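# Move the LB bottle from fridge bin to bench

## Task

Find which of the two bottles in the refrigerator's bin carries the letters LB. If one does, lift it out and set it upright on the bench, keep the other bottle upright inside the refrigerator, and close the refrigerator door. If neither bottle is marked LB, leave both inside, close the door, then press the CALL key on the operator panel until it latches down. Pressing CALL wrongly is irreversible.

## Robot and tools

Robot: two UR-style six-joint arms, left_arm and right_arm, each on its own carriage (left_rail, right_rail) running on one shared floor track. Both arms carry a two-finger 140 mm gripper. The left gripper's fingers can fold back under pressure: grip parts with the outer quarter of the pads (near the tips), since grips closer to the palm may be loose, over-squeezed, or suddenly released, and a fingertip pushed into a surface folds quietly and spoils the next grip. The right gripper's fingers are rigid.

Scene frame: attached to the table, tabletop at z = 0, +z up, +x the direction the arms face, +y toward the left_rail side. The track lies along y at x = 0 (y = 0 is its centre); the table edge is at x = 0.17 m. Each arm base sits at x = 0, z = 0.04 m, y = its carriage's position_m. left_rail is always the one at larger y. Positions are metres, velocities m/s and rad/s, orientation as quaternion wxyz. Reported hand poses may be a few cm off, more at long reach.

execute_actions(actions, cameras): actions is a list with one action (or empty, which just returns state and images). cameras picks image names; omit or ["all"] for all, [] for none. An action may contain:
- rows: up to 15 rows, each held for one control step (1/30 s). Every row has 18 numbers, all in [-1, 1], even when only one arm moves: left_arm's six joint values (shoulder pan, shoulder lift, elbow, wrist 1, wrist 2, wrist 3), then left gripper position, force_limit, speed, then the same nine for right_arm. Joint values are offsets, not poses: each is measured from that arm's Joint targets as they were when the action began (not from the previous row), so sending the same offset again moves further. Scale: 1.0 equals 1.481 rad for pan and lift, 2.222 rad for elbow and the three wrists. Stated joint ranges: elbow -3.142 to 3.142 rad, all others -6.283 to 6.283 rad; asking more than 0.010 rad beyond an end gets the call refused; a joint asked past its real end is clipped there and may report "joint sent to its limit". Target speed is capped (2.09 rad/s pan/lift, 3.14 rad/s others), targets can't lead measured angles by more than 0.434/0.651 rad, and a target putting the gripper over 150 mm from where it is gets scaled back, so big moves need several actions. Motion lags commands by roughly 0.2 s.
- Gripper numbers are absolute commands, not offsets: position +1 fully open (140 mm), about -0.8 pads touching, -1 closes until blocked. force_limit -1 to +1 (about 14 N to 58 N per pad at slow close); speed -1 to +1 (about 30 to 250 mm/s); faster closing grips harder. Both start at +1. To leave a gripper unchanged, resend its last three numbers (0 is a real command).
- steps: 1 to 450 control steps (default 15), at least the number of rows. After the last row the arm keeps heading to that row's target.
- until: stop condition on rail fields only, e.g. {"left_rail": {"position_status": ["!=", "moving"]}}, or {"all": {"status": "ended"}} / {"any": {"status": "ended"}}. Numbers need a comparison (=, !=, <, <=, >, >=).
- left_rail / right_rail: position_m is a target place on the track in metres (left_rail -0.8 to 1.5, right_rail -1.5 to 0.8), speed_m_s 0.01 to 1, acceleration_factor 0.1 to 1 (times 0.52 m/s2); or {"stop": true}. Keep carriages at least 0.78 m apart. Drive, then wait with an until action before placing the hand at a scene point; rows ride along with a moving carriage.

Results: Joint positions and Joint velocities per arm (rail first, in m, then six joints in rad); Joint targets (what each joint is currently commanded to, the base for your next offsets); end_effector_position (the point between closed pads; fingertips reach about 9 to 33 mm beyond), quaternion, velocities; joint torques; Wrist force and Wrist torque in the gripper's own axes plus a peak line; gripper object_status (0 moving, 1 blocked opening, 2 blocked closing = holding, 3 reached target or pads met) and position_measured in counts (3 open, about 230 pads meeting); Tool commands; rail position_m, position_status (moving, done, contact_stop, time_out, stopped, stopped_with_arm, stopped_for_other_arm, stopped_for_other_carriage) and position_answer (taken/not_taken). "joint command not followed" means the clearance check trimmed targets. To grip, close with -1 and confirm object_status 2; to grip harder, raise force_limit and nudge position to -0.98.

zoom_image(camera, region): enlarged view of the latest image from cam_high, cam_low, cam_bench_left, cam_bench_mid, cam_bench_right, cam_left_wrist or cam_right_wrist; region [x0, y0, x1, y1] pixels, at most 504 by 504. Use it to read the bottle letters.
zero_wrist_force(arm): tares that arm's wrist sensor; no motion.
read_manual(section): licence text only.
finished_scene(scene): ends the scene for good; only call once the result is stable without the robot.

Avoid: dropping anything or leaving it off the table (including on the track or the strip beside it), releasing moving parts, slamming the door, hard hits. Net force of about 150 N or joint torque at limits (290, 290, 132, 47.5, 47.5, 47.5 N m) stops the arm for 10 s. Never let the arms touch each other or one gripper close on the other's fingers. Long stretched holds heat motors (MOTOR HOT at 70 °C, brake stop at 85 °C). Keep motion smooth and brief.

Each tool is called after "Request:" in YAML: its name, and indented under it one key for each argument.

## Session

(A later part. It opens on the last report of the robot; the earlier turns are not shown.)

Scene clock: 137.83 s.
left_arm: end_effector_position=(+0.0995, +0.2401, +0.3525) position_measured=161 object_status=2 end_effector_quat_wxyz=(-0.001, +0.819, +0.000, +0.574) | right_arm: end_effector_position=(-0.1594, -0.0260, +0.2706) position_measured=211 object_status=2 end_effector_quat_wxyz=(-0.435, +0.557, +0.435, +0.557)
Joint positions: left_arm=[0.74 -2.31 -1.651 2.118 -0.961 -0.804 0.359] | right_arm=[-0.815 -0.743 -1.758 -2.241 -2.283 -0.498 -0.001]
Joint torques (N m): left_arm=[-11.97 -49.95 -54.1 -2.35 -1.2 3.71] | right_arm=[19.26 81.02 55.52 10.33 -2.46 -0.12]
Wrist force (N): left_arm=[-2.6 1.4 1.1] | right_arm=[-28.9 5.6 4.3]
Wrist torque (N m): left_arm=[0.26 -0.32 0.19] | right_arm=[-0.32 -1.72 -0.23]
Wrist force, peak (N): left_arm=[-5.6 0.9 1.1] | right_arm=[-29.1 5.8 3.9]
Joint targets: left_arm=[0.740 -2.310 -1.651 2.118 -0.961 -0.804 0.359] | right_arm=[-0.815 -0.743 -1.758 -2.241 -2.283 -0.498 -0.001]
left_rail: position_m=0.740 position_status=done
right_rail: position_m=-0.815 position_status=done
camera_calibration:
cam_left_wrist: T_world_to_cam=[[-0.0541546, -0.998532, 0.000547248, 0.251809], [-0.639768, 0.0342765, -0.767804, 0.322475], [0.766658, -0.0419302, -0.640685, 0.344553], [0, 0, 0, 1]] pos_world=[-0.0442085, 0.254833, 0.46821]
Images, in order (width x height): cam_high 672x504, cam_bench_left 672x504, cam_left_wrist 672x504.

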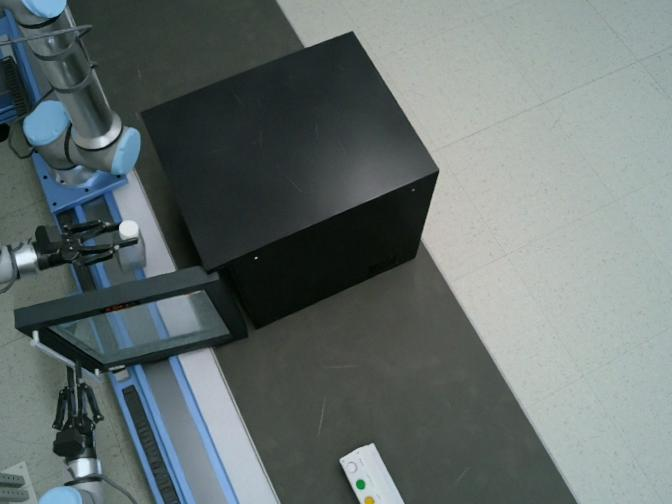

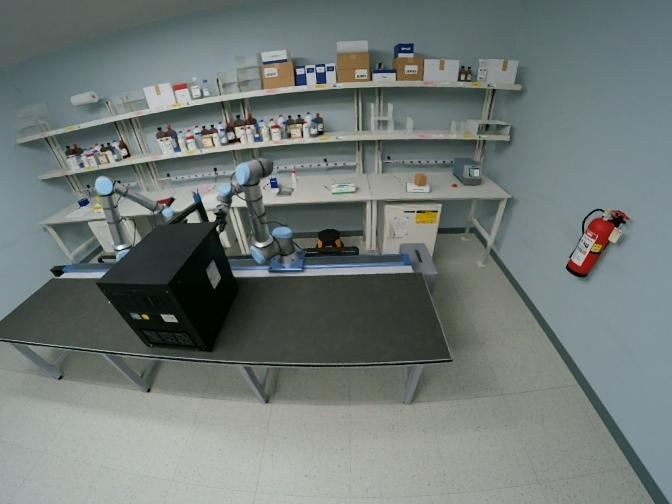

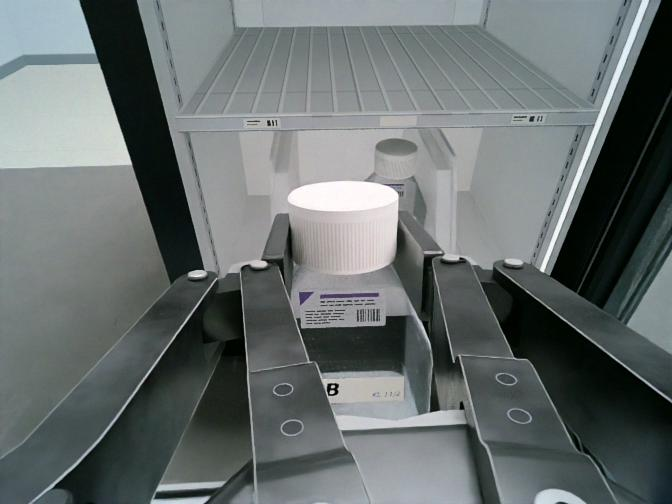

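Request:
execute_actions:
  actions:
    - {"left_rail":{"position_m":1.3,"acceleration_factor":0.4,"speed_m_s":0.6},"steps":300,"until":{"left_rail":{"position_status":["!=","moving"]}}}
  cameras: ["cam_left_wrist","cam_high","cam_bench_left"]

Request:
zoom_image:
  camera: "cam_bench_left"
  region: [300, 140, 460, 300]

Scene clock: 141.93 s.
left_arm: end_effector_position=(+0.0995, +0.8001, +0.3525) position_measured=161 object_status=2 end_effector_quat_wxyz=(-0.001, +0.819, +0.000, +0.574) | right_arm: end_effector_position=(-0.1594, -0.0260, +0.2706) position_measured=211 object_status=2 end_effector_quat_wxyz=(-0.435, +0.557, +0.435, +0.557)
Joint positions: left_arm=[1.3 -2.31 -1.651 2.118 -0.961 -0.804 0.359] | right_arm=[-0.815 -0.743 -1.758 -2.241 -2.283 -0.498 -0.001]
Joint torques (N m): left_arm=[-6.2 -38.01 -54.4 -0.32 1.11 3.79] | right_arm=[19.25 82.52 55.12 10.16 -2.12 0.15]
Wrist force (N): left_arm=[-2.6 1.1 1.3] | right_arm=[-28.7 5.8 4.4]
Wrist torque (N m): left_arm=[0.21 -0.30 0.20] | right_arm=[-0.28 -1.75 -0.24]
Wrist force, peak (N): left_arm=[-2.7 1.9 1.7] | right_arm=[-29.2 5.8 4.4]
Joint targets: left_arm=[1.300 -2.310 -1.651 2.118 -0.961 -0.804 0.359] | right_arm=[-0.815 -0.743 -1.758 -2.241 -2.283 -0.498 -0.001]
Tool commands: left_gripper/position=-1.0 left_gripper/force_limit=+1.0 left_gripper/speed=-0.9 right_gripper/position=-0.98 right_gripper/force_limit=+1.0 right_gripper/speed=-1.0
left_rail: position_m=1.300 speed_m_s=0.60 position_status=done
right_rail: position_m=-0.815 position_status=done
camera_calibration:
cam_left_wrist: T_world_to_cam=[[-0.0541514, -0.998533, 0.000551304, 0.810985], [-0.639768, 0.0342713, -0.767804, 0.303284], [0.766658, -0.0419304, -0.640685, 0.368034], [0, 0, 0, 1]] pos_world=[-0.0442086, 0.814833, 0.46821]
Images, in order (width x height): cam_high 672x504, cam_bench_left 672x504, cam_left_wrist 672x504.

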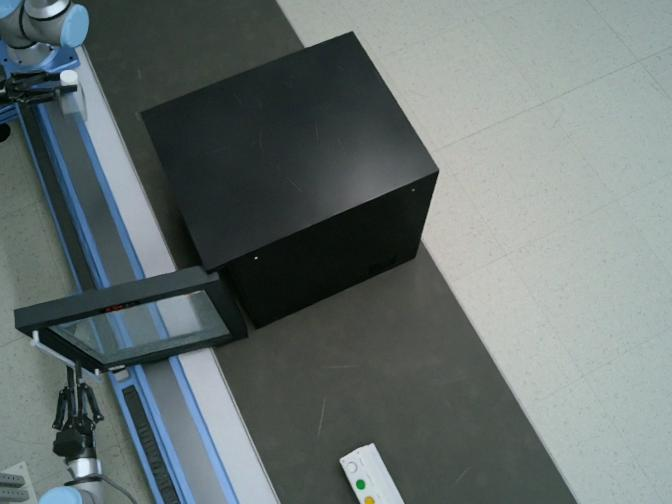

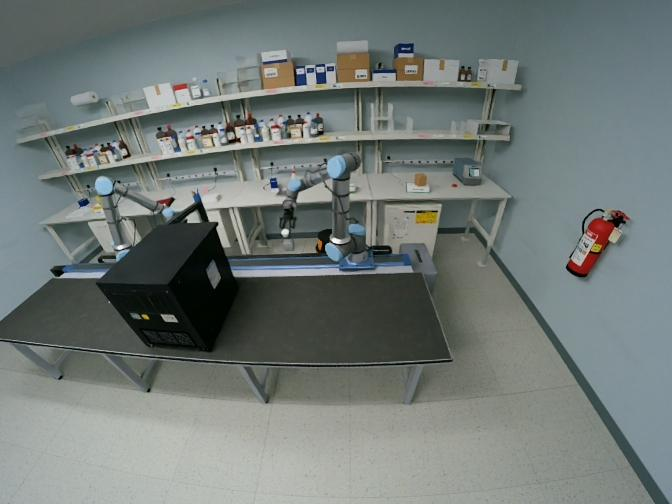

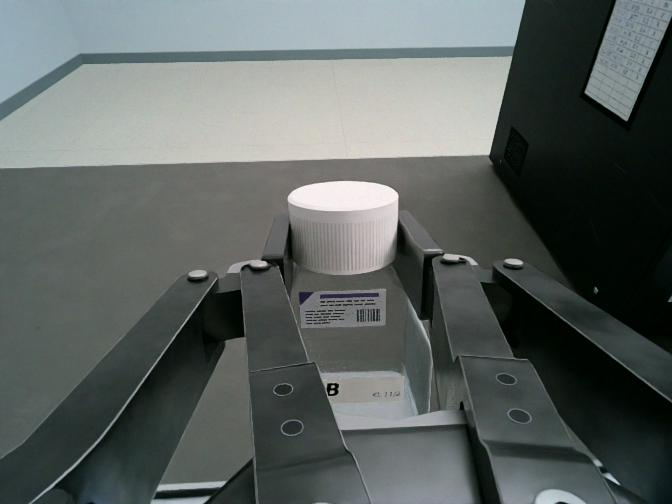

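Scaled by 3.150 from the camera's 672x504 image, which has a finer 960x720 frame.

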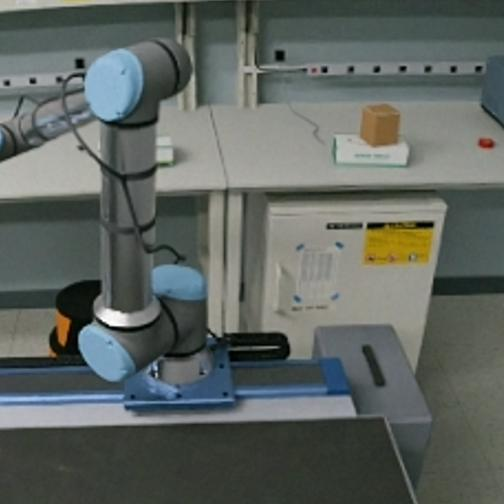

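Request:
execute_actions:
  actions:
    - {"rows":[[0.0143,0.0054,0.0051,-0.0097,0.01,0.0033,-1,1,-0.9,0,0,0,0,0,0,-0.98,1,-1],[0.0286,0.0107,0.0101,-0.0193,0.02,0.0065,-1,1,-0.9,0,0,0,0,0,0,-0.98,1,-1],[0.0429,0.0161,0.0152,-0.029,0.03,0.0098,-1,1,-0.9,0,0,0,0,0,0,-0.98,1,-1],[0.0572,0.0214,0.0203,-0.0386,0.04,0.0131,-1,1,-0.9,0,0,0,0,0,0,-0.98,1,-1],[0.0715,0.0268,0.0253,-0.0483,0.0501,0.0163,-1,1,-0.9,0,0,0,0,0,0,-0.98,1,-1],[0.0858,0.0321,0.0304,-0.0579,0.0601,0.0196,-1,1,-0.9,0,0,0,0,0,0,-0.98,1,-1],[0.1001,0.0375,0.0355,-0.0676,0.0701,0.0229,-1,1,-0.9,0,0,0,0,0,0,-0.98,1,-1],[0.1144,0.0428,0.0405,-0.0772,0.0801,0.0262,-1,1,-0.9,0,0,0,0,0,0,-0.98,1,-1],[0.1287,0.0482,0.0456,-0.0869,0.0901,0.0294,-1,1,-0.9,0,0,0,0,0,0,-0.98,1,-1],[0.143,0.0535,0.0507,-0.0965,0.1001,0.0327,-1,1,-0.9,0,0,0,0,0,0,-0.98,1,-1],[0.1572,0.0589,0.0558,-0.1062,0.1101,0.036,-1,1,-0.9,0,0,0,0,0,0,-0.98,1,-1],[0.1715,0.0643,0.0608,-0.1158,0.1201,0.0392,-1,1,-0.9,0,0,0,0,0,0,-0.98,1,-1]],"steps":14}
  cameras: []

Request:
execute_actions:
  actions:
    - {"rows":[[0.0143,0.0054,0.0051,-0.0097,0.01,0.0033,-1,1,-0.9,0,0,0,0,0,0,-0.98,1,-1],[0.0286,0.0107,0.0101,-0.0193,0.02,0.0065,-1,1,-0.9,0,0,0,0,0,0,-0.98,1,-1],[0.0429,0.0161,0.0152,-0.029,0.03,0.0098,-1,1,-0.9,0,0,0,0,0,0,-0.98,1,-1],[0.0572,0.0214,0.0203,-0.0386,0.04,0.0131,-1,1,-0.9,0,0,0,0,0,0,-0.98,1,-1],[0.0715,0.0268,0.0253,-0.0483,0.0501,0.0163,-1,1,-0.9,0,0,0,0,0,0,-0.98,1,-1],[0.0858,0.0321,0.0304,-0.0579,0.0601,0.0196,-1,1,-0.9,0,0,0,0,0,0,-0.98,1,-1],[0.1001,0.0375,0.0355,-0.0676,0.0701,0.0229,-1,1,-0.9,0,0,0,0,0,0,-0.98,1,-1],[0.1144,0.0428,0.0405,-0.0772,0.0801,0.0262,-1,1,-0.9,0,0,0,0,0,0,-0.98,1,-1],[0.1287,0.0482,0.0456,-0.0869,0.0901,0.0294,-1,1,-0.9,0,0,0,0,0,0,-0.98,1,-1],[0.143,0.0535,0.0507,-0.0965,0.1001,0.0327,-1,1,-0.9,0,0,0,0,0,0,-0.98,1,-1],[0.1572,0.0589,0.0558,-0.1062,0.1101,0.036,-1,1,-0.9,0,0,0,0,0,0,-0.98,1,-1],[0.1715,0.0643,0.0608,-0.1158,0.1201,0.0392,-1,1,-0.9,0,0,0,0,0,0,-0.98,1,-1]],"steps":28}
  cameras: ["cam_left_wrist","cam_bench_left"]

Request:
zoom_image:
  camera: "cam_bench_left"
  region: [240, 180, 360, 330]

Scene clock: 144.80 s.
left_arm: end_effector_position=(+0.2465, +0.7674, +0.2758) position_measured=161 object_status=2 end_effector_quat_wxyz=(+0.006, +0.792, +0.001, +0.610) | right_arm: end_effector_position=(-0.1594, -0.0260, +0.2706) position_measured=211 object_status=2 end_effector_quat_wxyz=(-0.435, +0.557, +0.435, +0.557)
Joint positions: left_arm=[1.3 -2.057 -1.556 2.253 -1.218 -0.537 0.446] | right_arm=[-0.815 -0.743 -1.758 -2.241 -2.283 -0.498 -0.001]
Joint torques (N m): left_arm=[8.61 -26.84 -30.01 -3.04 4.77 4] | right_arm=[17.51 81.39 55.11 10.19 -2.24 -0.09]
Wrist force (N): left_arm=[-2.6 1.4 1.0] | right_arm=[-28.4 5.6 4.6]
Wrist torque (N m): left_arm=[0.21 -0.29 0.21] | right_arm=[-0.33 -1.85 -0.23]
Wrist force, peak (N): left_arm=[-4.8 1.5 7.3] | right_arm=[-29.3 5.4 4.4]
Joint targets: left_arm=[1.300 -2.056 -1.556 2.253 -1.218 -0.537 0.446] | right_arm=[-0.815 -0.743 -1.758 -2.241 -2.283 -0.498 -0.001]
left_rail: position_m=1.300 speed_m_s=0.60 position_status=done
right_rail: position_m=-0.815 position_status=done
No camera images: "cameras" was empty.

Scene clock: 145.93 s.
left_arm: end_effector_position=(+0.3982, +0.8001, +0.2228) position_measured=161 object_status=2 end_effector_quat_wxyz=(-0.001, +0.755, +0.000, +0.656) | right_arm: end_effector_position=(-0.1594, -0.0260, +0.2706) position_measured=211 object_status=2 end_effector_quat_wxyz=(-0.435, +0.557, +0.435, +0.557)
Joint positions: left_arm=[1.3 -1.802 -1.461 2.388 -1.475 -0.27 0.533] | right_arm=[-0.815 -0.743 -1.758 -2.241 -2.283 -0.498 -0.001]
Joint torques (N m): left_arm=[8.12 -27.81 -21.95 -4.33 5.59 3.92] | right_arm=[18.71 82.2 54.38 10.08 -2.2 -0.02]
Wrist force (N): left_arm=[-3.1 0.9 0.5] | right_arm=[-29.0 6.4 4.3]
Wrist torque (N m): left_arm=[0.10 -0.25 0.20] | right_arm=[-0.15 -1.71 -0.23]
Wrist force, peak (N): left_arm=[-4.6 -0.7 7.0] | right_arm=[-29.0 6.4 4.3]
Joint targets: left_arm=[1.300 -1.802 -1.461 2.388 -1.475 -0.270 0.533] | right_arm=[-0.815 -0.743 -1.758 -2.241 -2.283 -0.498 -0.001]
left_rail: position_m=1.300 speed_m_s=0.60 position_status=done
right_rail: position_m=-0.815 position_status=done
camera_calibration:
cam_left_wrist: T_world_to_cam=[[-0.0531333, -0.998527, -0.0110138, 0.829419], [-0.46653, 0.0345736, -0.883829, 0.351481], [0.882908, -0.0418225, -0.46768, -0.0289702], [0, 0, 0, 1]] pos_world=[0.233624, 0.814833, 0.306235]
Images, in order (width x height): cam_bench_left 672x504, cam_left_wrist 672x504.

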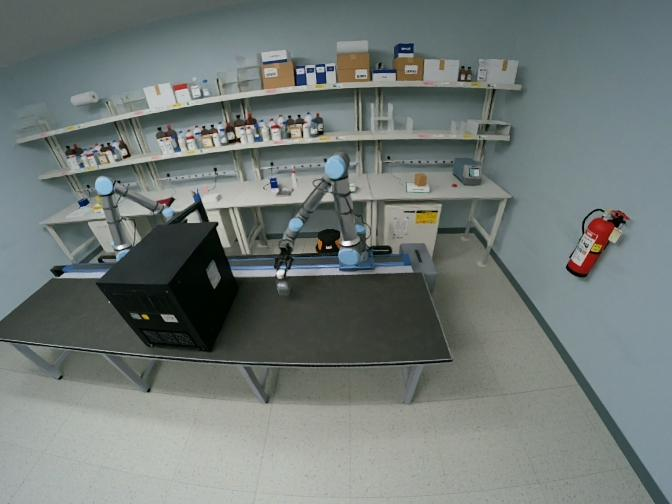

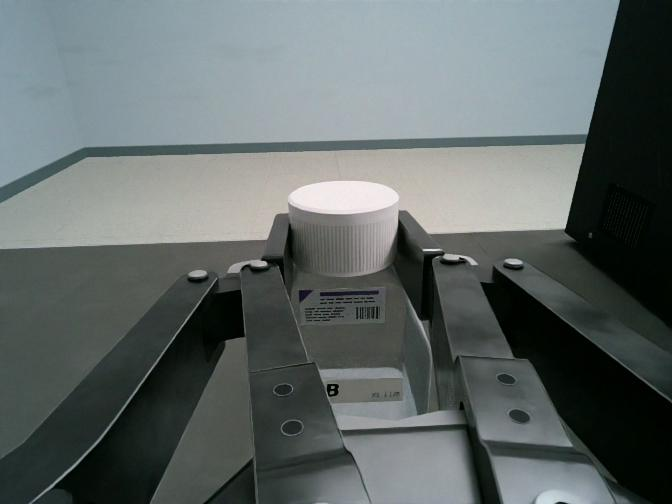

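Scaled by 3.360 from the camera's 672x504 image, which has a finer 960x720 frame.

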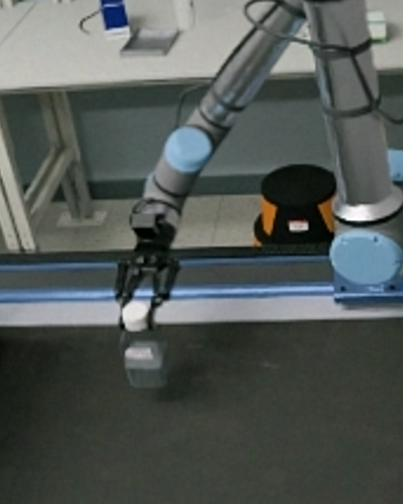

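Request:
execute_actions:
  actions:
    - {"rows":[[0,0.0098,0.0016,-0.0081,0,0,-1,1,-0.9,0,0,0,0,0,0,-0.98,1,-1],[0,0.0196,0.0031,-0.0162,0,0,-1,1,-0.9,0,0,0,0,0,0,-0.98,1,-1],[0,0.0293,0.0047,-0.0242,0,0,-1,1,-0.9,0,0,0,0,0,0,-0.98,1,-1],[0,0.0391,0.0063,-0.0323,0,0,-1,1,-0.9,0,0,0,0,0,0,-0.98,1,-1],[0,0.0489,0.0078,-0.0404,0,0,-1,1,-0.9,0,0,0,0,0,0,-0.98,1,-1],[0,0.0587,0.0094,-0.0485,0,0,-1,1,-0.9,0,0,0,0,0,0,-0.98,1,-1],[0,0.0684,0.011,-0.0566,0,0,-1,1,-0.9,0,0,0,0,0,0,-0.98,1,-1],[0,0.0782,0.0125,-0.0647,0,0,-1,1,-0.9,0,0,0,0,0,0,-0.98,1,-1],[0,0.088,0.0141,-0.0727,0,0,-1,1,-0.9,0,0,0,0,0,0,-0.98,1,-1],[0,0.0978,0.0157,-0.0808,0,0,-1,1,-0.9,0,0,0,0,0,0,-0.98,1,-1]],"steps":26}
  cameras: ["cam_left_wrist","cam_bench_left"]

Request:
zoom_image:
  camera: "cam_bench_left"
  region: [240, 220, 340, 320]

Scene clock: 157.60 s.
left_arm: end_effector_position=(+0.3983, +0.7975, +0.1553) position_measured=161 object_status=2 end_effector_quat_wxyz=(+0.002, +0.754, -0.002, +0.657) | right_arm: end_effector_position=(-0.1594, -0.0260, +0.2706) position_measured=211 object_status=2 end_effector_quat_wxyz=(-0.435, +0.557, +0.435, +0.557)
Joint positions: left_arm=[1.3 -1.802 -1.318 2.422 -1.652 -0.263 0.533] | right_arm=[-0.815 -0.743 -1.758 -2.241 -2.283 -0.498 -0.001]
Joint torques (N m): left_arm=[-1.06 -47.08 -24.4 -1.39 0.95 -0.12] | right_arm=[19.99 80.25 54.15 9.9 -2.18 -0.05]
Wrist force (N): left_arm=[28.3 -3.8 -9.6] | right_arm=[-28.2 5.8 3.9]
Wrist torque (N m): left_arm=[0.73 0.64 1.13] | right_arm=[-0.27 -1.88 -0.24]
Wrist force, peak (N): left_arm=[152.6 -22.0 -49.5] | right_arm=[-29.2 5.9 4.1]
Joint targets: left_arm=[1.300 -1.802 -1.318 2.422 -1.652 -0.263 0.533] | right_arm=[-0.815 -0.743 -1.758 -2.241 -2.283 -0.498 -0.001]
Tool commands: left_gripper/position=-1.0 left_gripper/force_limit=+1.0 left_gripper/speed=-0.898039 right_gripper/position=-0.98 right_gripper/force_limit=+1.0 right_gripper/speed=-1.0
FORCE FAULT: contact force on the left arm reached its limit, and that arm stopped for 10 seconds. The contact can be on any part of that arm, not only on its tool. That arm's remaining commands of this call were not run. That arm's target is now where it stood when the stop ended, not its last command. That arm accepts commands again.
left_rail: position_m=1.300 speed_m_s=0.60 position_status=done
right_rail: position_m=-0.815 position_status=done
camera_calibration:
cam_left_wrist: T_world_to_cam=[[-0.0594092, -0.998188, -0.00955178, 0.828026], [-0.463127, 0.036038, -0.885559, 0.289718], [0.884298, -0.0481867, -0.464429, -0.0567386], [0, 0, 0, 1]] pos_world=[0.233543, 0.813351, 0.23812]
Images, in order (width x height): cam_bench_left 672x504, cam_left_wrist 672x504.

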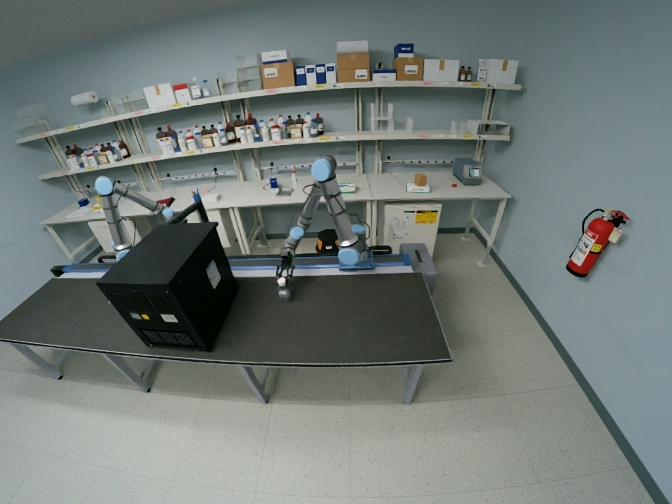

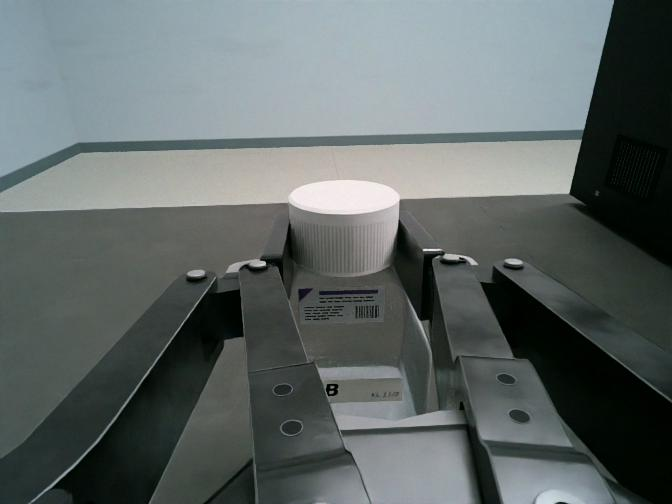

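Scaled by 5.040 from the camera's 672x504 image, which has a finer 960x720 frame.

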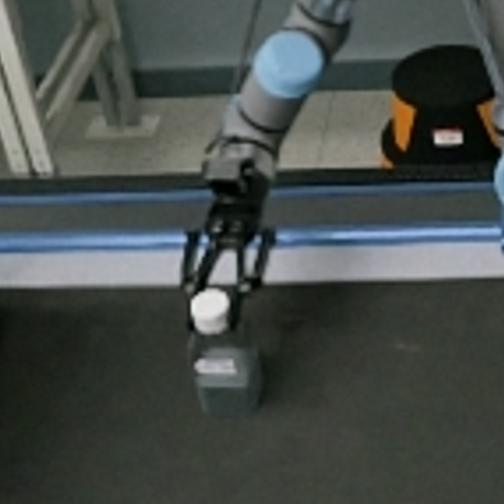

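Request:
execute_actions:
  actions:
    - {"rows":[[0,-0.0017,-0.0004,0.0015,0,0,-1,1,-0.9,0,0,0,0,0,0,-0.98,1,-1]],"steps":20}
  cameras: ["cam_left_wrist"]

Scene clock: 158.87 s.
left_arm: end_effector_position=(+0.3983, +0.7973, +0.1565) position_measured=161 object_status=2 end_effector_quat_wxyz=(+0.002, +0.754, -0.002, +0.657) | right_arm: end_effector_position=(-0.1594, -0.0260, +0.2706) position_measured=211 object_status=2 end_effector_quat_wxyz=(-0.435, +0.557, +0.435, +0.557)
Joint positions: left_arm=[1.3 -1.802 -1.321 2.421 -1.649 -0.263 0.533] | right_arm=[-0.815 -0.743 -1.758 -2.241 -2.283 -0.498 -0.001]
Joint torques (N m): left_arm=[-1.52 -62.66 -37.18 1.41 0.26 -0.18] | right_arm=[21.38 81.52 54.66 9.91 -2.1 -0.11]
Wrist force (N): left_arm=[-2.0 -4.3 1.5] | right_arm=[-29.0 5.3 4.4]
Wrist torque (N m): left_arm=[-1.07 -0.54 0.23] | right_arm=[-0.38 -1.70 -0.23]
Wrist force, peak (N): left_arm=[27.9 -4.8 -9.5] | right_arm=[-29.0 5.9 4.6]
Joint targets: left_arm=[1.300 -1.802 -1.321 2.421 -1.649 -0.263 0.533] | right_arm=[-0.815 -0.743 -1.758 -2.241 -2.283 -0.498 -0.001]
left_rail: position_m=1.300 speed_m_s=0.60 position_status=done
right_rail: position_m=-0.815 position_status=done
camera_calibration:
cam_left_wrist: T_world_to_cam=[[-0.0594987, -0.998183, -0.00950773, 0.827844], [-0.463124, 0.0360404, -0.88556, 0.290785], [0.884294, -0.0482864, -0.464427, -0.0561096], [0, 0, 0, 1]] pos_world=[0.233543, 0.813151, 0.23932]
Images, in order (width x height): cam_left_wrist 672x504.

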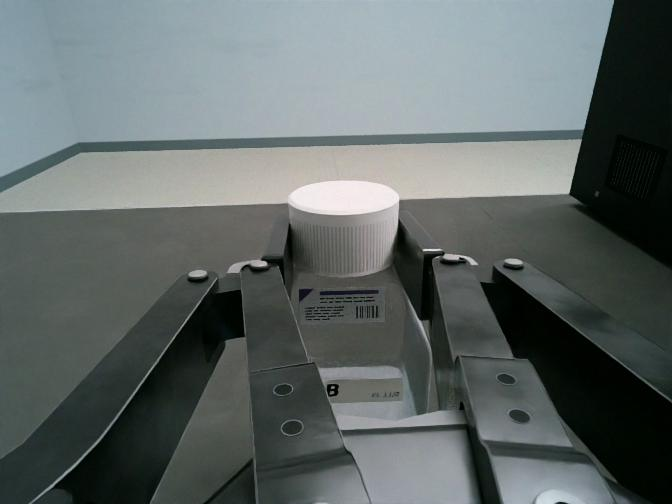

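Request:
execute_actions:
  actions:
    - {"rows":[[0,0.0004,0.0001,-0.0004,0,0,-1,1,-0.9,0,0,0,0,0,0,-0.98,1,-1]],"steps":12}
  cameras: []

Request:
execute_actions:
  actions:
    - {"rows":[[0,0,0,0,0,0,-0.05,1,-1,0,0,0,0,0,0,-0.98,1,-1]],"steps":35}
  cameras: ["cam_left_wrist","cam_bench_left"]

Request:
zoom_image:
  camera: "cam_bench_left"
  region: [240, 220, 340, 320]

Scene clock: 159.97 s.
left_arm: end_effector_position=(+0.3983, +0.7973, +0.1563) position_measured=161 object_status=2 end_effector_quat_wxyz=(+0.002, +0.754, -0.002, +0.657) | right_arm: end_effector_position=(-0.1594, -0.0260, +0.2706) position_measured=211 object_status=2 end_effector_quat_wxyz=(-0.435, +0.557, +0.435, +0.557)
Joint positions: left_arm=[1.3 -1.802 -1.32 2.421 -1.65 -0.263 0.533] | right_arm=[-0.815 -0.743 -1.758 -2.241 -2.283 -0.498 -0.001]
Joint torques (N m): left_arm=[-2.89 -34.97 -13.18 -4.53 0.85 -0.2] | right_arm=[19.67 79.93 54.34 9.63 -1.84 -0.36]
Wrist force (N): left_arm=[-2.5 -4.8 1.3] | right_arm=[-28.8 5.8 4.2]
Wrist torque (N m): left_arm=[-1.18 -0.42 0.23] | right_arm=[-0.28 -1.76 -0.24]
Wrist force, peak (N): left_arm=[-2.3 -5.0 1.8] | right_arm=[-28.9 5.8 4.1]
Joint targets: left_arm=[1.300 -1.802 -1.320 2.421 -1.650 -0.263 0.533] | right_arm=[-0.815 -0.743 -1.758 -2.241 -2.283 -0.498 -0.001]
left_rail: position_m=1.300 speed_m_s=0.60 position_status=done
right_rail: position_m=-0.815 position_status=done
No camera images: "cameras" was empty.

Scene clock: 161.33 s.
left_arm: end_effector_position=(+0.3983, +0.7973, +0.1562) position_measured=135 object_status=3 end_effector_quat_wxyz=(+0.002, +0.754, -0.002, +0.657) | right_arm: end_effector_position=(-0.1594, -0.0260, +0.2706) position_measured=211 object_status=2 end_effector_quat_wxyz=(-0.435, +0.557, +0.435, +0.557)
Joint positions: left_arm=[1.3 -1.802 -1.32 2.421 -1.65 -0.263 0.533] | right_arm=[-0.815 -0.743 -1.758 -2.241 -2.283 -0.498 -0.001]
Joint torques (N m): left_arm=[-1.88 -35.85 -15.69 -3.39 1.3 -0.14] | right_arm=[22.18 80.77 53.8 9.67 -2.14 -0.23]
Wrist force (N): left_arm=[1.5 -4.7 0.9] | right_arm=[-28.7 6.0 3.9]
Wrist torque (N m): left_arm=[-1.16 -0.45 0.22] | right_arm=[-0.24 -1.75 -0.24]
Wrist force, peak (N): left_arm=[-2.5 -4.9 1.7] | right_arm=[-28.9 5.9 4.2]
Joint targets: left_arm=[1.300 -1.802 -1.320 2.421 -1.650 -0.263 0.533] | right_arm=[-0.815 -0.743 -1.758 -2.241 -2.283 -0.498 -0.001]
left_rail: position_m=1.300 speed_m_s=0.60 position_status=done
right_rail: position_m=-0.815 position_status=done
camera_calibration:
cam_left_wrist: T_world_to_cam=[[-0.0594548, -0.998187, -0.00941815, 0.827813], [-0.46313, 0.0359408, -0.885561, 0.290602], [0.884294, -0.048289, -0.464427, -0.0562469], [0, 0, 0, 1]] pos_world=[0.233543, 0.813151, 0.23902]
Images, in order (width x height): cam_bench_left 672x504, cam_left_wrist 672x504.

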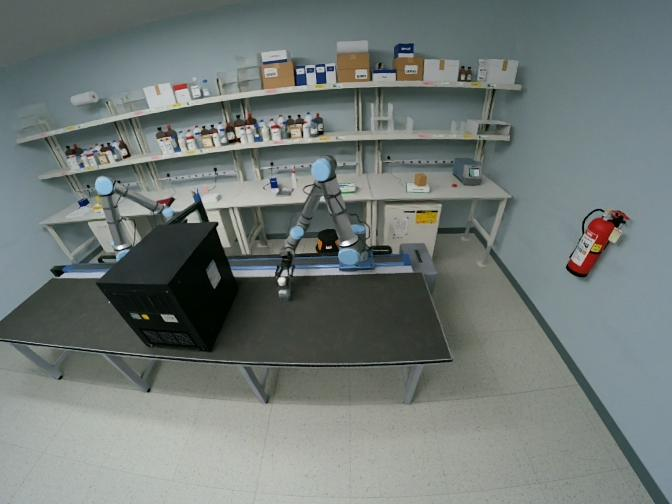

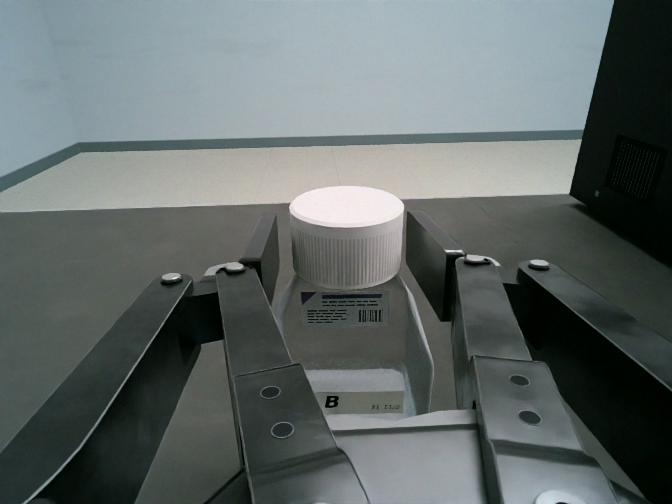

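Scaled by 5.040 from the camera's 672x504 image, which has a finer 960x720 frame.

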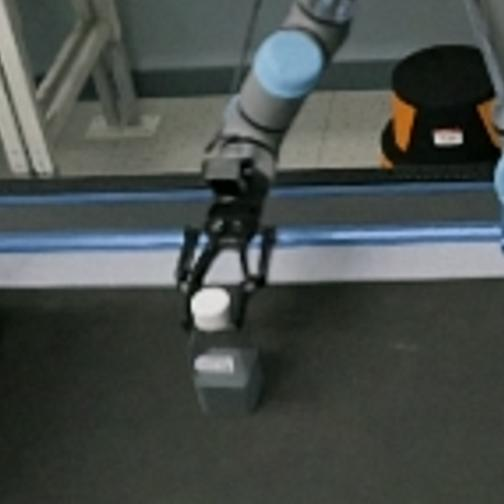

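Request:
execute_actions:
  actions:
    - {"rows":[[0,0,0,0,0,0,0.3,1,-0.5,-0.0037,-0.0074,0.0068,-0.0019,0.003,0,-0.98,1,-1],[0,0,0,0,0,0,0.3,1,-0.5,-0.0073,-0.0148,0.0136,-0.0038,0.0061,0,-0.98,1,-1],[0,0,0,0,0,0,0.3,1,-0.5,-0.011,-0.0221,0.0204,-0.0057,0.0091,0,-0.98,1,-1],[0,0,0,0,0,0,0.3,1,-0.5,-0.0147,-0.0295,0.0272,-0.0076,0.0122,0,-0.98,1,-1],[0,0,0,0,0,0,0.3,1,-0.5,-0.0183,-0.0369,0.034,-0.0095,0.0152,0,-0.98,1,-1],[0,0,0,0,0,0,0.3,1,-0.5,-0.022,-0.0443,0.0409,-0.0113,0.0183,0,-0.98,1,-1],[0,0,0,0,0,0,0.3,1,-0.5,-0.0257,-0.0517,0.0477,-0.0132,0.0213,0,-0.98,1,-1],[0,0,0,0,0,0,0.3,1,-0.5,-0.0293,-0.059,0.0545,-0.0151,0.0244,0,-0.98,1,-1],[0,0,0,0,0,0,0.3,1,-0.5,-0.033,-0.0664,0.0613,-0.017,0.0274,0,-0.98,1,-1],[0,0,0,0,0,0,0.3,1,-0.5,-0.0367,-0.0738,0.0681,-0.0189,0.0305,0,-0.98,1,-1]],"steps":24}
  cameras: ["cam_left_wrist","cam_high"]

Scene clock: 164.90 s.
left_arm: end_effector_position=(+0.3983, +0.7973, +0.1562) position_measured=91 object_status=3 end_effector_quat_wxyz=(+0.002, +0.754, -0.002, +0.657) | right_arm: end_effector_position=(-0.1523, +0.0332, +0.2706) position_measured=211 object_status=2 end_effector_quat_wxyz=(-0.401, +0.583, +0.400, +0.583)
Joint positions: left_arm=[1.3 -1.802 -1.32 2.421 -1.65 -0.263 0.533] | right_arm=[-0.815 -0.797 -1.868 -2.09 -2.325 -0.43 -0.001]
Joint torques (N m): left_arm=[-1.44 -35.35 -14.6 -0.88 3.87 -0.36] | right_arm=[-9.46 67.79 59.6 1.91 -0.23 -0.1]
Wrist force (N): left_arm=[1.5 -4.5 1.3] | right_arm=[-22.3 11.2 4.4]
Wrist torque (N m): left_arm=[-1.10 -0.43 0.22] | right_arm=[-0.53 -1.72 -0.12]
Wrist force, peak (N): left_arm=[1.2 -5.2 1.1] | right_arm=[-37.5 -1.2 2.4]
Joint targets: left_arm=[1.300 -1.802 -1.320 2.421 -1.650 -0.263 0.533] | right_arm=[-0.815 -0.797 -1.868 -2.090 -2.325 -0.430 -0.001]
left_rail: position_m=1.300 speed_m_s=0.60 position_status=done
right_rail: position_m=-0.815 position_status=done
camera_calibration:
cam_left_wrist: T_world_to_cam=[[-0.0594548, -0.998187, -0.00941815, 0.827813], [-0.46313, 0.0359408, -0.885561, 0.290602], [0.884294, -0.048289, -0.464427, -0.0562469], [0, 0, 0, 1]] pos_world=[0.233543, 0.813151, 0.23902]
Images, in order (width x height): cam_high 672x504, cam_left_wrist 672x504.

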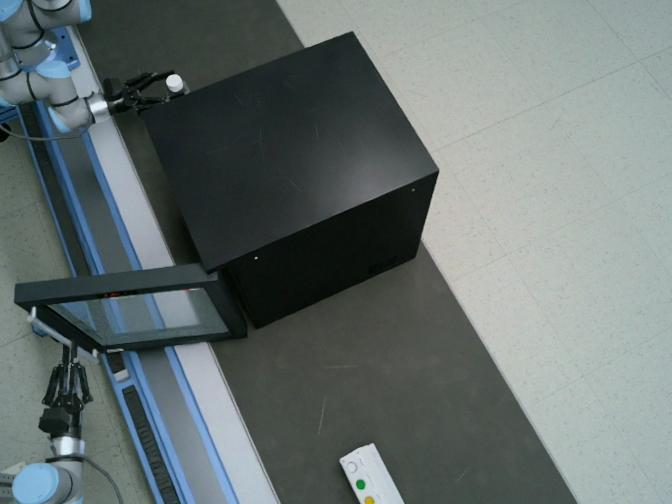

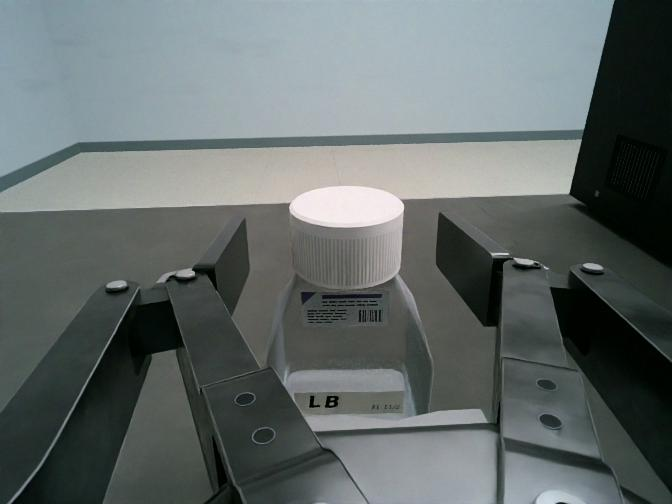

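Request:
execute_actions:
  actions:
    - {"rows":[[-0.021,-0.0022,-0.0036,0.0178,-0.0133,-0.0138,0.3,1,-0.5,-0.0037,-0.0069,0.007,-0.0024,0.003,0,-0.98,1,-1],[-0.0419,-0.0044,-0.0072,0.0356,-0.0265,-0.0275,0.3,1,-0.5,-0.0075,-0.0138,0.014,-0.0048,0.006,0,-0.98,1,-1],[-0.0629,-0.0065,-0.0109,0.0534,-0.0398,-0.0413,0.3,1,-0.5,-0.0112,-0.0208,0.0209,-0.0073,0.0089,0,-0.98,1,-1],[-0.0838,-0.0087,-0.0145,0.0712,-0.053,-0.055,0.3,1,-0.5,-0.015,-0.0277,0.0279,-0.0097,0.0119,0,-0.98,1,-1],[-0.1048,-0.0109,-0.0181,0.089,-0.0663,-0.0688,0.3,1,-0.5,-0.0187,-0.0346,0.0349,-0.0121,0.0149,0,-0.98,1,-1],[-0.1257,-0.0131,-0.0217,0.1068,-0.0796,-0.0826,0.3,1,-0.5,-0.0225,-0.0415,0.0419,-0.0145,0.0179,0,-0.98,1,-1],[-0.1467,-0.0153,-0.0253,0.1246,-0.0928,-0.0963,0.3,1,-0.5,-0.0262,-0.0484,0.0488,-0.0169,0.0209,0,-0.98,1,-1],[-0.1676,-0.0174,-0.029,0.1424,-0.1061,-0.1101,0.3,1,-0.5,-0.03,-0.0554,0.0558,-0.0193,0.0238,0,-0.98,1,-1],[-0.1886,-0.0196,-0.0326,0.1602,-0.1193,-0.1238,0.3,1,-0.5,-0.0337,-0.0623,0.0628,-0.0218,0.0268,0,-0.98,1,-1],[-0.2095,-0.0218,-0.0362,0.178,-0.1326,-0.1376,0.3,1,-0.5,-0.0375,-0.0692,0.0698,-0.0242,0.0298,0,-0.98,1,-1]],"steps":26}
  cameras: ["cam_left_wrist","cam_high"]

Scene clock: 166.47 s.
left_arm: end_effector_position=(+0.2396, +0.7999, +0.1785) position_measured=91 object_status=3 end_effector_quat_wxyz=(+0.000, +0.755, +0.000, +0.656) end_effector_velocity=(+0.000, +0.000, +0.000) end_effector_angular_velocity=(+0.000, -0.001, +0.000) | right_arm: end_effector_position=(-0.1375, +0.0908, +0.2702) position_measured=211 object_status=2 end_effector_quat_wxyz=(-0.364, +0.606, +0.364, +0.606)
Joint positions: left_arm=[1.3 -2.113 -1.352 2.341 -1.255 -0.557 0.228] | right_arm=[-0.815 -0.853 -1.97 -1.934 -2.379 -0.364 -0.001]
Joint velocities: left_arm=[-0.001 -0.001 0.002 0 0.001 0 -0.002] | right_arm=[within noise]
Joint torques (N m): left_arm=[-12.67 -59.71 -38.76 3.61 -1.7 -4.05] | right_arm=[-4.92 67.49 54.46 0.1 -2.71 -0.29]
Wrist force (N): left_arm=[1.6 -5.0 1.0] | right_arm=[-6.8 17.0 5.1]
Wrist torque (N m): left_arm=[-1.33 -0.57 0.41] | right_arm=[-0.60 -1.53 0.00]
Wrist force, peak (N): left_arm=[1.2 -6.7 6.1] | right_arm=[-22.2 11.7 4.9]
Joint targets: left_arm=[1.300 -2.113 -1.352 2.341 -1.255 -0.557 0.228] | right_arm=[-0.815 -0.853 -1.970 -1.934 -2.379 -0.364 -0.001]
left_rail: position_m=1.300 speed_m_s=0.60 position_status=done
right_rail: position_m=-0.815 position_status=done
camera_calibration:
cam_left_wrist: T_world_to_cam=[[-0.0540332, -0.998492, -0.00966916, 0.820194], [-0.466646, 0.0338109, -0.883798, 0.238955], [0.882792, -0.0432423, -0.467769, 0.0915261], [0, 0, 0, 1]] pos_world=[0.0750267, 0.814836, 0.261932]
Images, in order (width x height): cam_high 672x504, cam_left_wrist 672x504.

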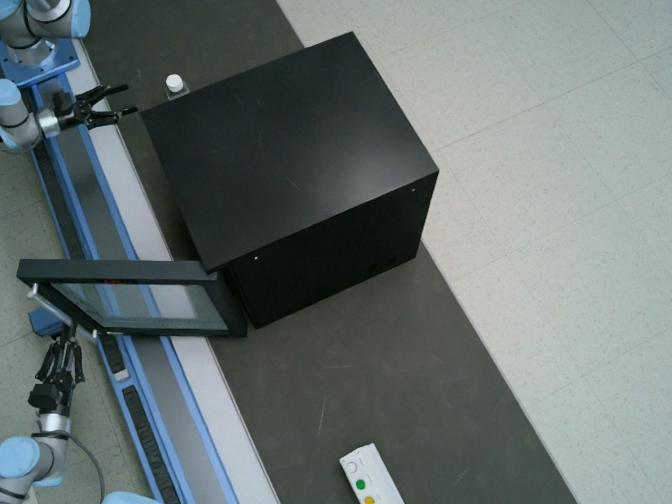

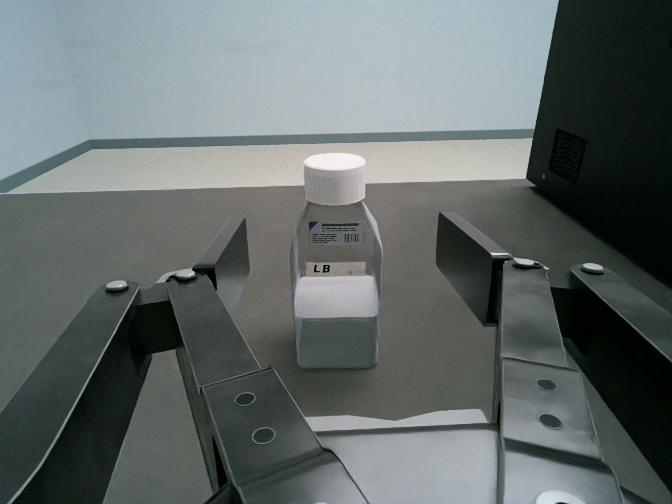

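Request:
execute_actions:
  actions:
    - {"rows":[[0,0,0,0,0,0,0.3,1,-0.5,-0.0035,-0.0076,0.0082,-0.0032,0.0048,0,-0.98,1,-1],[0,0,0,0,0,0,0.3,1,-0.5,-0.007,-0.0151,0.0164,-0.0064,0.0095,0,-0.98,1,-1],[0,0,0,0,0,0,0.3,1,-0.5,-0.0104,-0.0227,0.0247,-0.0095,0.0143,0,-0.98,1,-1],[0,0,0,0,0,0,0.3,1,-0.5,-0.0139,-0.0302,0.0329,-0.0127,0.019,0,-0.98,1,-1],[0,0,0,0,0,0,0.3,1,-0.5,-0.0174,-0.0378,0.0411,-0.0159,0.0238,0,-0.98,1,-1],[0,0,0,0,0,0,0.3,1,-0.5,-0.0209,-0.0454,0.0493,-0.0191,0.0285,0,-0.98,1,-1],[0,0,0,0,0,0,0.3,1,-0.5,-0.0243,-0.0529,0.0576,-0.0223,0.0333,0,-0.98,1,-1],[0,0,0,0,0,0,0.3,1,-0.5,-0.0278,-0.0605,0.0658,-0.0255,0.038,0,-0.98,1,-1],[0,0,0,0,0,0,0.3,1,-0.5,-0.0313,-0.0681,0.074,-0.0286,0.0428,0,-0.98,1,-1],[0,0,0,0,0,0,0.3,1,-0.5,-0.0348,-0.0756,0.0822,-0.0318,0.0475,0,-0.98,1,-1]],"steps":22}
  cameras: []

Request:
execute_actions:
  actions:
    - {"rows":[[0,0,0,0,0,0,0.3,1,-0.5,-0.0041,-0.0072,0.0083,-0.0035,0.0036,0,-0.98,1,-1],[0,0,0,0,0,0,0.3,1,-0.5,-0.0081,-0.0144,0.0165,-0.0069,0.0071,0,-0.98,1,-1],[0,0,0,0,0,0,0.3,1,-0.5,-0.0122,-0.0216,0.0248,-0.0104,0.0107,0,-0.98,1,-1],[0,0,0,0,0,0,0.3,1,-0.5,-0.0163,-0.0288,0.033,-0.0138,0.0143,0,-0.98,1,-1],[0,0,0,0,0,0,0.3,1,-0.5,-0.0203,-0.036,0.0413,-0.0173,0.0179,0,-0.98,1,-1],[0,0,0,0,0,0,0.3,1,-0.5,-0.0244,-0.0431,0.0495,-0.0208,0.0214,0,-0.98,1,-1],[0,0,0,0,0,0,0.3,1,-0.5,-0.0285,-0.0503,0.0578,-0.0242,0.025,0,-0.98,1,-1],[0,0,0,0,0,0,0.3,1,-0.5,-0.0325,-0.0575,0.0661,-0.0277,0.0286,0,-0.98,1,-1],[0,0,0,0,0,0,0.3,1,-0.5,-0.0366,-0.0647,0.0743,-0.0311,0.0322,0,-0.98,1,-1],[0,0,0,0,0,0,0.3,1,-0.5,-0.0407,-0.0719,0.0826,-0.0346,0.0357,0,-0.98,1,-1]],"steps":22}
  cameras: ["cam_right_wrist"]

Scene clock: 168.57 s.
left_arm: end_effector_position=(+0.2395, +0.7999, +0.1785) position_measured=91 object_status=3 end_effector_quat_wxyz=(+0.000, +0.755, +0.000, +0.656) | right_arm: end_effector_position=(-0.1155, +0.1461, +0.2702) position_measured=211 object_status=2 end_effector_quat_wxyz=(-0.315, +0.633, +0.316, +0.633)
Joint positions: left_arm=[1.3 -2.113 -1.352 2.341 -1.255 -0.557 0.228] | right_arm=[-0.815 -0.904 -2.082 -1.752 -2.449 -0.259 -0.001]
Joint torques (N m): left_arm=[-11.66 -59.62 -39.6 3.37 -1.95 -4.07] | right_arm=[-8.41 74.39 52.8 -1.24 -0.37 -0.51]
Wrist force (N): left_arm=[1.7 -5.1 1.1] | right_arm=[-3.2 14.2 6.5]
Wrist torque (N m): left_arm=[-1.33 -0.60 0.41] | right_arm=[0.37 -1.57 -0.03]
Wrist force, peak (N): left_arm=[1.9 -5.3 0.7] | right_arm=[-7.2 17.9 4.9]
Joint targets: left_arm=[1.300 -2.113 -1.352 2.341 -1.255 -0.557 0.228] | right_arm=[-0.815 -0.904 -2.082 -1.752 -2.449 -0.259 -0.001]
left_rail: position_m=1.300 speed_m_s=0.60 position_status=done
right_rail: position_m=-0.815 position_status=done
No camera images: "cameras" was empty.

Scene clock: 169.50 s.
left_arm: end_effector_position=(+0.2395, +0.7999, +0.1785) position_measured=91 object_status=3 end_effector_quat_wxyz=(+0.000, +0.755, +0.000, +0.656) | right_arm: end_effector_position=(-0.0842, +0.2003, +0.2702) position_measured=211 object_status=2 end_effector_quat_wxyz=(-0.270, +0.653, +0.271, +0.653)
Joint positions: left_arm=[1.3 -2.113 -1.352 2.341 -1.255 -0.557 0.228] | right_arm=[-0.815 -0.965 -2.189 -1.568 -2.526 -0.179 -0.001]
Joint torques (N m): left_arm=[-10 -60.04 -39.64 3.66 -2.02 -3.84] | right_arm=[-12.4 86.13 51.58 -2.48 1.31 -0.54]
Wrist force (N): left_arm=[1.8 -5.2 0.8] | right_arm=[-0.7 9.0 6.2]
Wrist torque (N m): left_arm=[-1.37 -0.61 0.41] | right_arm=[0.33 -1.47 -0.04]
Wrist force, peak (N): left_arm=[2.0 -5.3 0.9] | right_arm=[-2.7 14.4 6.8]
Joint targets: left_arm=[1.300 -2.113 -1.352 2.341 -1.255 -0.557 0.228] | right_arm=[-0.815 -0.965 -2.189 -1.568 -2.526 -0.179 -0.001]
left_rail: position_m=1.300 speed_m_s=0.60 position_status=done
right_rail: position_m=-0.815 position_status=done
camera_calibration:
cam_right_wrist: T_world_to_cam=[[0.729567, -0.682898, -0.0371796, 0.229346], [-0.255395, -0.221612, -0.941096, 0.284464], [0.634433, 0.696088, -0.33609, 0.189366], [0, 0, 0, 1]] pos_world=[-0.214813, 0.0878457, 0.339879]
Images, in order (width x height): cam_right_wrist 672x504.

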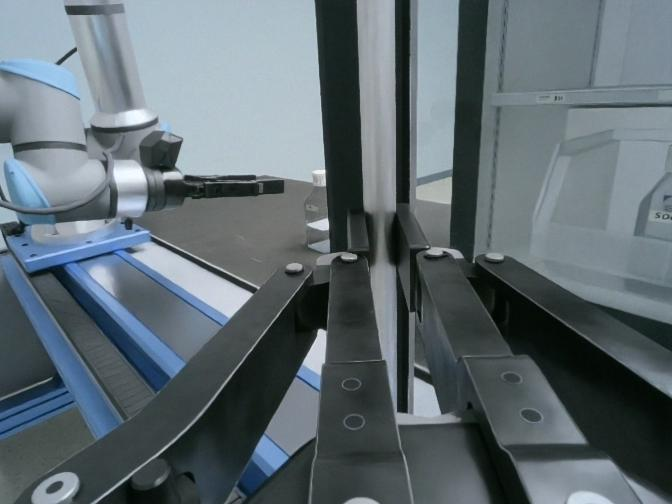

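Request:
execute_actions:
  actions:
    - {"rows":[[0,0,0,0,0,0,0.3,1,-0.5,-0.0048,-0.0095,0.0113,-0.005,0.0052,0,-0.98,1,-1],[0,0,0,0,0,0,0.3,1,-0.5,-0.0095,-0.019,0.0226,-0.01,0.0105,0,-0.98,1,-1],[0,0,0,0,0,0,0.3,1,-0.5,-0.0143,-0.0284,0.0338,-0.015,0.0157,0,-0.98,1,-1],[0,0,0,0,0,0,0.3,1,-0.5,-0.019,-0.0379,0.0451,-0.02,0.021,0,-0.98,1,-1],[0,0,0,0,0,0,0.3,1,-0.5,-0.0238,-0.0474,0.0564,-0.025,0.0262,0,-0.98,1,-1],[0,0,0,0,0,0,0.3,1,-0.5,-0.0286,-0.0569,0.0677,-0.03,0.0315,0,-0.98,1,-1],[0,0,0,0,0,0,0.3,1,-0.5,-0.0333,-0.0664,0.079,-0.035,0.0367,0,-0.98,1,-1],[0,0,0,0,0,0,0.3,1,-0.5,-0.0383,-0.076,0.0908,-0.0404,0.0418,0,-0.98,1,-1],[0,0,0,0,0,0,0.3,1,-0.5,-0.0432,-0.0856,0.1027,-0.0458,0.0469,0,-0.98,1,-1],[0,0,0,0,0,0,0.3,1,-0.5,-0.0482,-0.0952,0.1145,-0.0512,0.052,0,-0.98,1,-1],[0,0,0,0,0,0,0.3,1,-0.5,-0.0532,-0.1048,0.1264,-0.0566,0.0572,0,-0.98,1,-1],[0,0,0,0,0,0,0.3,1,-0.5,-0.0581,-0.1144,0.1382,-0.062,0.0623,0,-0.98,1,-1],[0,0,0,0,0,0,0.3,1,-0.5,-0.0631,-0.124,0.15,-0.0674,0.0674,0,-0.98,1,-1],[0,0,0,0,0,0,0.3,1,-0.5,-0.0681,-0.1336,0.1619,-0.0728,0.0725,0,-0.98,1,-1]],"steps":28}
  cameras: []

Scene clock: 171.53 s.
left_arm: end_effector_position=(+0.2395, +0.7999, +0.1785) position_measured=91 object_status=3 end_effector_quat_wxyz=(+0.000, +0.755, +0.000, +0.656) | right_arm: end_effector_position=(-0.0174, +0.2796, +0.2701) position_measured=211 object_status=2 end_effector_quat_wxyz=(-0.183, +0.683, +0.183, +0.683)
Joint positions: left_arm=[1.3 -2.113 -1.352 2.341 -1.255 -0.557 0.228] | right_arm=[-0.815 -1.065 -2.387 -1.209 -2.688 -0.018 -0.001]
Joint torques (N m): left_arm=[-11.1 -58.24 -39.32 3.27 -2.29 -4.08] | right_arm=[-12.98 94.68 50.61 -3.14 2.12 -0.27]
Wrist force (N): left_arm=[1.8 -4.8 0.8] | right_arm=[5.6 7.8 6.4]
Wrist torque (N m): left_arm=[-1.27 -0.62 0.41] | right_arm=[0.26 -1.63 0.11]
Wrist force, peak (N): left_arm=[2.0 -5.4 0.9] | right_arm=[34.7 -4.7 6.9]
Joint targets: left_arm=[1.300 -2.113 -1.352 2.341 -1.255 -0.557 0.228] | right_arm=[-0.815 -1.066 -2.387 -1.209 -2.688 -0.018 -0.001]
left_rail: position_m=1.300 speed_m_s=0.60 position_status=done
right_rail: position_m=-0.815 position_status=done
No camera images: "cameras" was empty.

Request:
execute_actions:
  actions:
    - {"rows":[[0,0,0,0,0,0,0.3,1,-0.5,-0.0039,-0.0072,0.009,-0.0042,0.003,0,-0.98,1,-1],[0,0,0,0,0,0,0.3,1,-0.5,-0.0078,-0.0144,0.0181,-0.0085,0.006,0,-0.98,1,-1],[0,0,0,0,0,0,0.3,1,-0.5,-0.0117,-0.0216,0.0271,-0.0127,0.009,0,-0.98,1,-1],[0,0,0,0,0,0,0.3,1,-0.5,-0.0155,-0.0288,0.0362,-0.017,0.0121,0,-0.98,1,-1],[0,0,0,0,0,0,0.3,1,-0.5,-0.0194,-0.036,0.0452,-0.0212,0.0151,0,-0.98,1,-1],[0,0,0,0,0,0,0.3,1,-0.5,-0.0233,-0.0432,0.0543,-0.0255,0.0181,0,-0.98,1,-1],[0,0,0,0,0,0,0.3,1,-0.5,-0.0272,-0.0504,0.0633,-0.0298,0.0211,0,-0.98,1,-1],[0,0,0,0,0,0,0.3,1,-0.5,-0.0311,-0.058,0.0731,-0.0344,0.0241,0,-0.98,1,-1],[0,0,0,0,0,0,0.3,1,-0.5,-0.035,-0.0657,0.0829,-0.0391,0.0271,0,-0.98,1,-1],[0,0,0,0,0,0,0.3,1,-0.5,-0.0389,-0.0734,0.0927,-0.0438,0.0301,0,-0.98,1,-1],[0,0,0,0,0,0,0.3,1,-0.5,-0.0428,-0.081,0.1024,-0.0485,0.0332,0,-0.98,1,-1],[0,0,0,0,0,0,0.3,1,-0.5,-0.0467,-0.0887,0.1122,-0.0531,0.0362,0,-0.98,1,-1],[0,0,0,0,0,0,0.3,1,-0.5,-0.0506,-0.0964,0.122,-0.0578,0.0392,0,-0.98,1,-1],[0,0,0,0,0,0,0.3,1,-0.5,-0.0545,-0.1041,0.1318,-0.0625,0.0422,0,-0.98,1,-1]],"steps":28}
  cameras: []

Scene clock: 173.27 s.
left_arm: end_effector_position=(+0.2395, +0.7999, +0.1785) position_measured=91 object_status=3 end_effector_quat_wxyz=(+0.000, +0.755, +0.000, +0.656) | right_arm: end_effector_position=(+0.0467, +0.3289, +0.2700) position_measured=211 object_status=2 end_effector_quat_wxyz=(-0.123, +0.696, +0.123, +0.696)
Joint positions: left_arm=[1.3 -2.113 -1.352 2.341 -1.255 -0.557 0.228] | right_arm=[-0.815 -1.146 -2.541 -0.916 -2.827 0.075 -0.001]
Joint torques (N m): left_arm=[-10.68 -59.87 -38.25 3.51 -1.68 -4.18] | right_arm=[-14.66 96.69 47.32 -2.99 1.36 -0.37]
Wrist force (N): left_arm=[1.7 -5.1 1.2] | right_arm=[13.8 8.5 6.3]
Wrist torque (N m): left_arm=[-1.34 -0.60 0.41] | right_arm=[0.08 -1.46 0.11]
Wrist force, peak (N): left_arm=[1.8 -5.4 0.8] | right_arm=[34.1 -1.5 6.9]
Joint targets: left_arm=[1.300 -2.113 -1.352 2.341 -1.255 -0.557 0.228] | right_arm=[-0.815 -1.146 -2.541 -0.916 -2.827 0.075 -0.001]
left_rail: position_m=1.300 speed_m_s=0.60 position_status=done
right_rail: position_m=-0.815 position_status=done
No camera images: "cameras" was empty.

Request:
execute_actions:
  actions:
    - {"rows":[[0,0,0,0,0,0,0.3,1,-0.5,-0.0051,-0.0025,0.0032,-0.0015,-0.0034,0,-0.98,1,-1],[0,0,0,0,0,0,0.3,1,-0.5,-0.0103,-0.005,0.0064,-0.0031,-0.0068,0,-0.98,1,-1],[0,0,0,0,0,0,0.3,1,-0.5,-0.0154,-0.0075,0.0096,-0.0046,-0.0103,0,-0.98,1,-1],[0,0,0,0,0,0,0.3,1,-0.5,-0.0205,-0.01,0.0128,-0.0062,-0.0137,0,-0.98,1,-1],[0,0,0,0,0,0,0.3,1,-0.5,-0.0257,-0.0125,0.016,-0.0077,-0.0171,0,-0.98,1,-1],[0,0,0,0,0,0,0.3,1,-0.5,-0.0308,-0.0149,0.0192,-0.0093,-0.0205,0,-0.98,1,-1],[0,0,0,0,0,0,0.3,1,-0.5,-0.0359,-0.0174,0.0224,-0.0108,-0.0239,0,-0.98,1,-1],[0,0,0,0,0,0,0.3,1,-0.5,-0.0411,-0.0199,0.0257,-0.0124,-0.0274,0,-0.98,1,-1],[0,0,0,0,0,0,0.3,1,-0.5,-0.0461,-0.0214,0.0275,-0.0133,-0.0307,0,-0.98,1,-1],[0,0,0,0,0,0,0.3,1,-0.5,-0.0511,-0.0228,0.0294,-0.0142,-0.034,0,-0.98,1,-1],[0,0,0,0,0,0,0.3,1,-0.5,-0.0561,-0.0243,0.0313,-0.0151,-0.0374,0,-0.98,1,-1],[0,0,0,0,0,0,0.3,1,-0.5,-0.0611,-0.0257,0.0332,-0.016,-0.0407,0,-0.98,1,-1],[0,0,0,0,0,0,0.3,1,-0.5,-0.0661,-0.0272,0.035,-0.0169,-0.0441,0,-0.98,1,-1],[0,0,0,0,0,0,0.3,1,-0.5,-0.0711,-0.0287,0.0369,-0.0178,-0.0474,0,-0.98,1,-1],[0,0,0,0,0,0,0.3,1,-0.5,-0.0762,-0.0301,0.0388,-0.0187,-0.0507,0,-0.98,1,-1]],"steps":30}
  cameras: ["cam_high"]

Scene clock: 175.27 s.
left_arm: end_effector_position=(+0.2395, +0.7999, +0.1785) position_measured=91 object_status=3 end_effector_quat_wxyz=(+0.000, +0.755, +0.000, +0.656) | right_arm: end_effector_position=(+0.1574, +0.3739, +0.2700) position_measured=211 object_status=2 end_effector_quat_wxyz=(-0.122, +0.696, +0.123, +0.696)
Joint positions: left_arm=[1.3 -2.113 -1.352 2.341 -1.255 -0.557 0.228] | right_arm=[-0.815 -1.259 -2.585 -0.829 -2.868 -0.037 -0.001]
Joint torques (N m): left_arm=[-10.79 -58.9 -39.31 3.31 -1.92 -3.79] | right_arm=[-30.44 94.99 38.12 -5.92 0.94 0.11]
Wrist force (N): left_arm=[2.1 -5.4 1.0] | right_arm=[20.1 -14.9 4.2]
Wrist torque (N m): left_arm=[-1.42 -0.67 0.41] | right_arm=[-0.35 -1.25 0.13]
Wrist force, peak (N): left_arm=[1.7 -5.6 1.1] | right_arm=[16.7 -24.0 12.3]
Joint targets: left_arm=[1.300 -2.113 -1.352 2.341 -1.255 -0.557 0.228] | right_arm=[-0.815 -1.259 -2.586 -0.829 -2.868 -0.037 -0.001]
left_rail: position_m=1.300 speed_m_s=0.60 position_status=done
right_rail: position_m=-0.815 position_status=done
Images, in order (width x height): cam_high 672x504.

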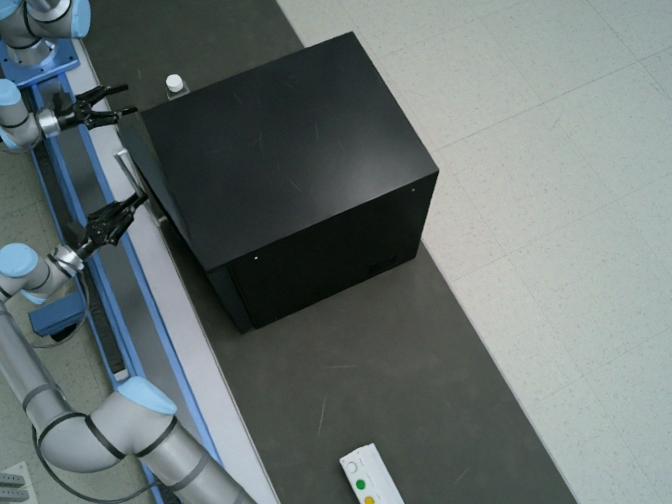

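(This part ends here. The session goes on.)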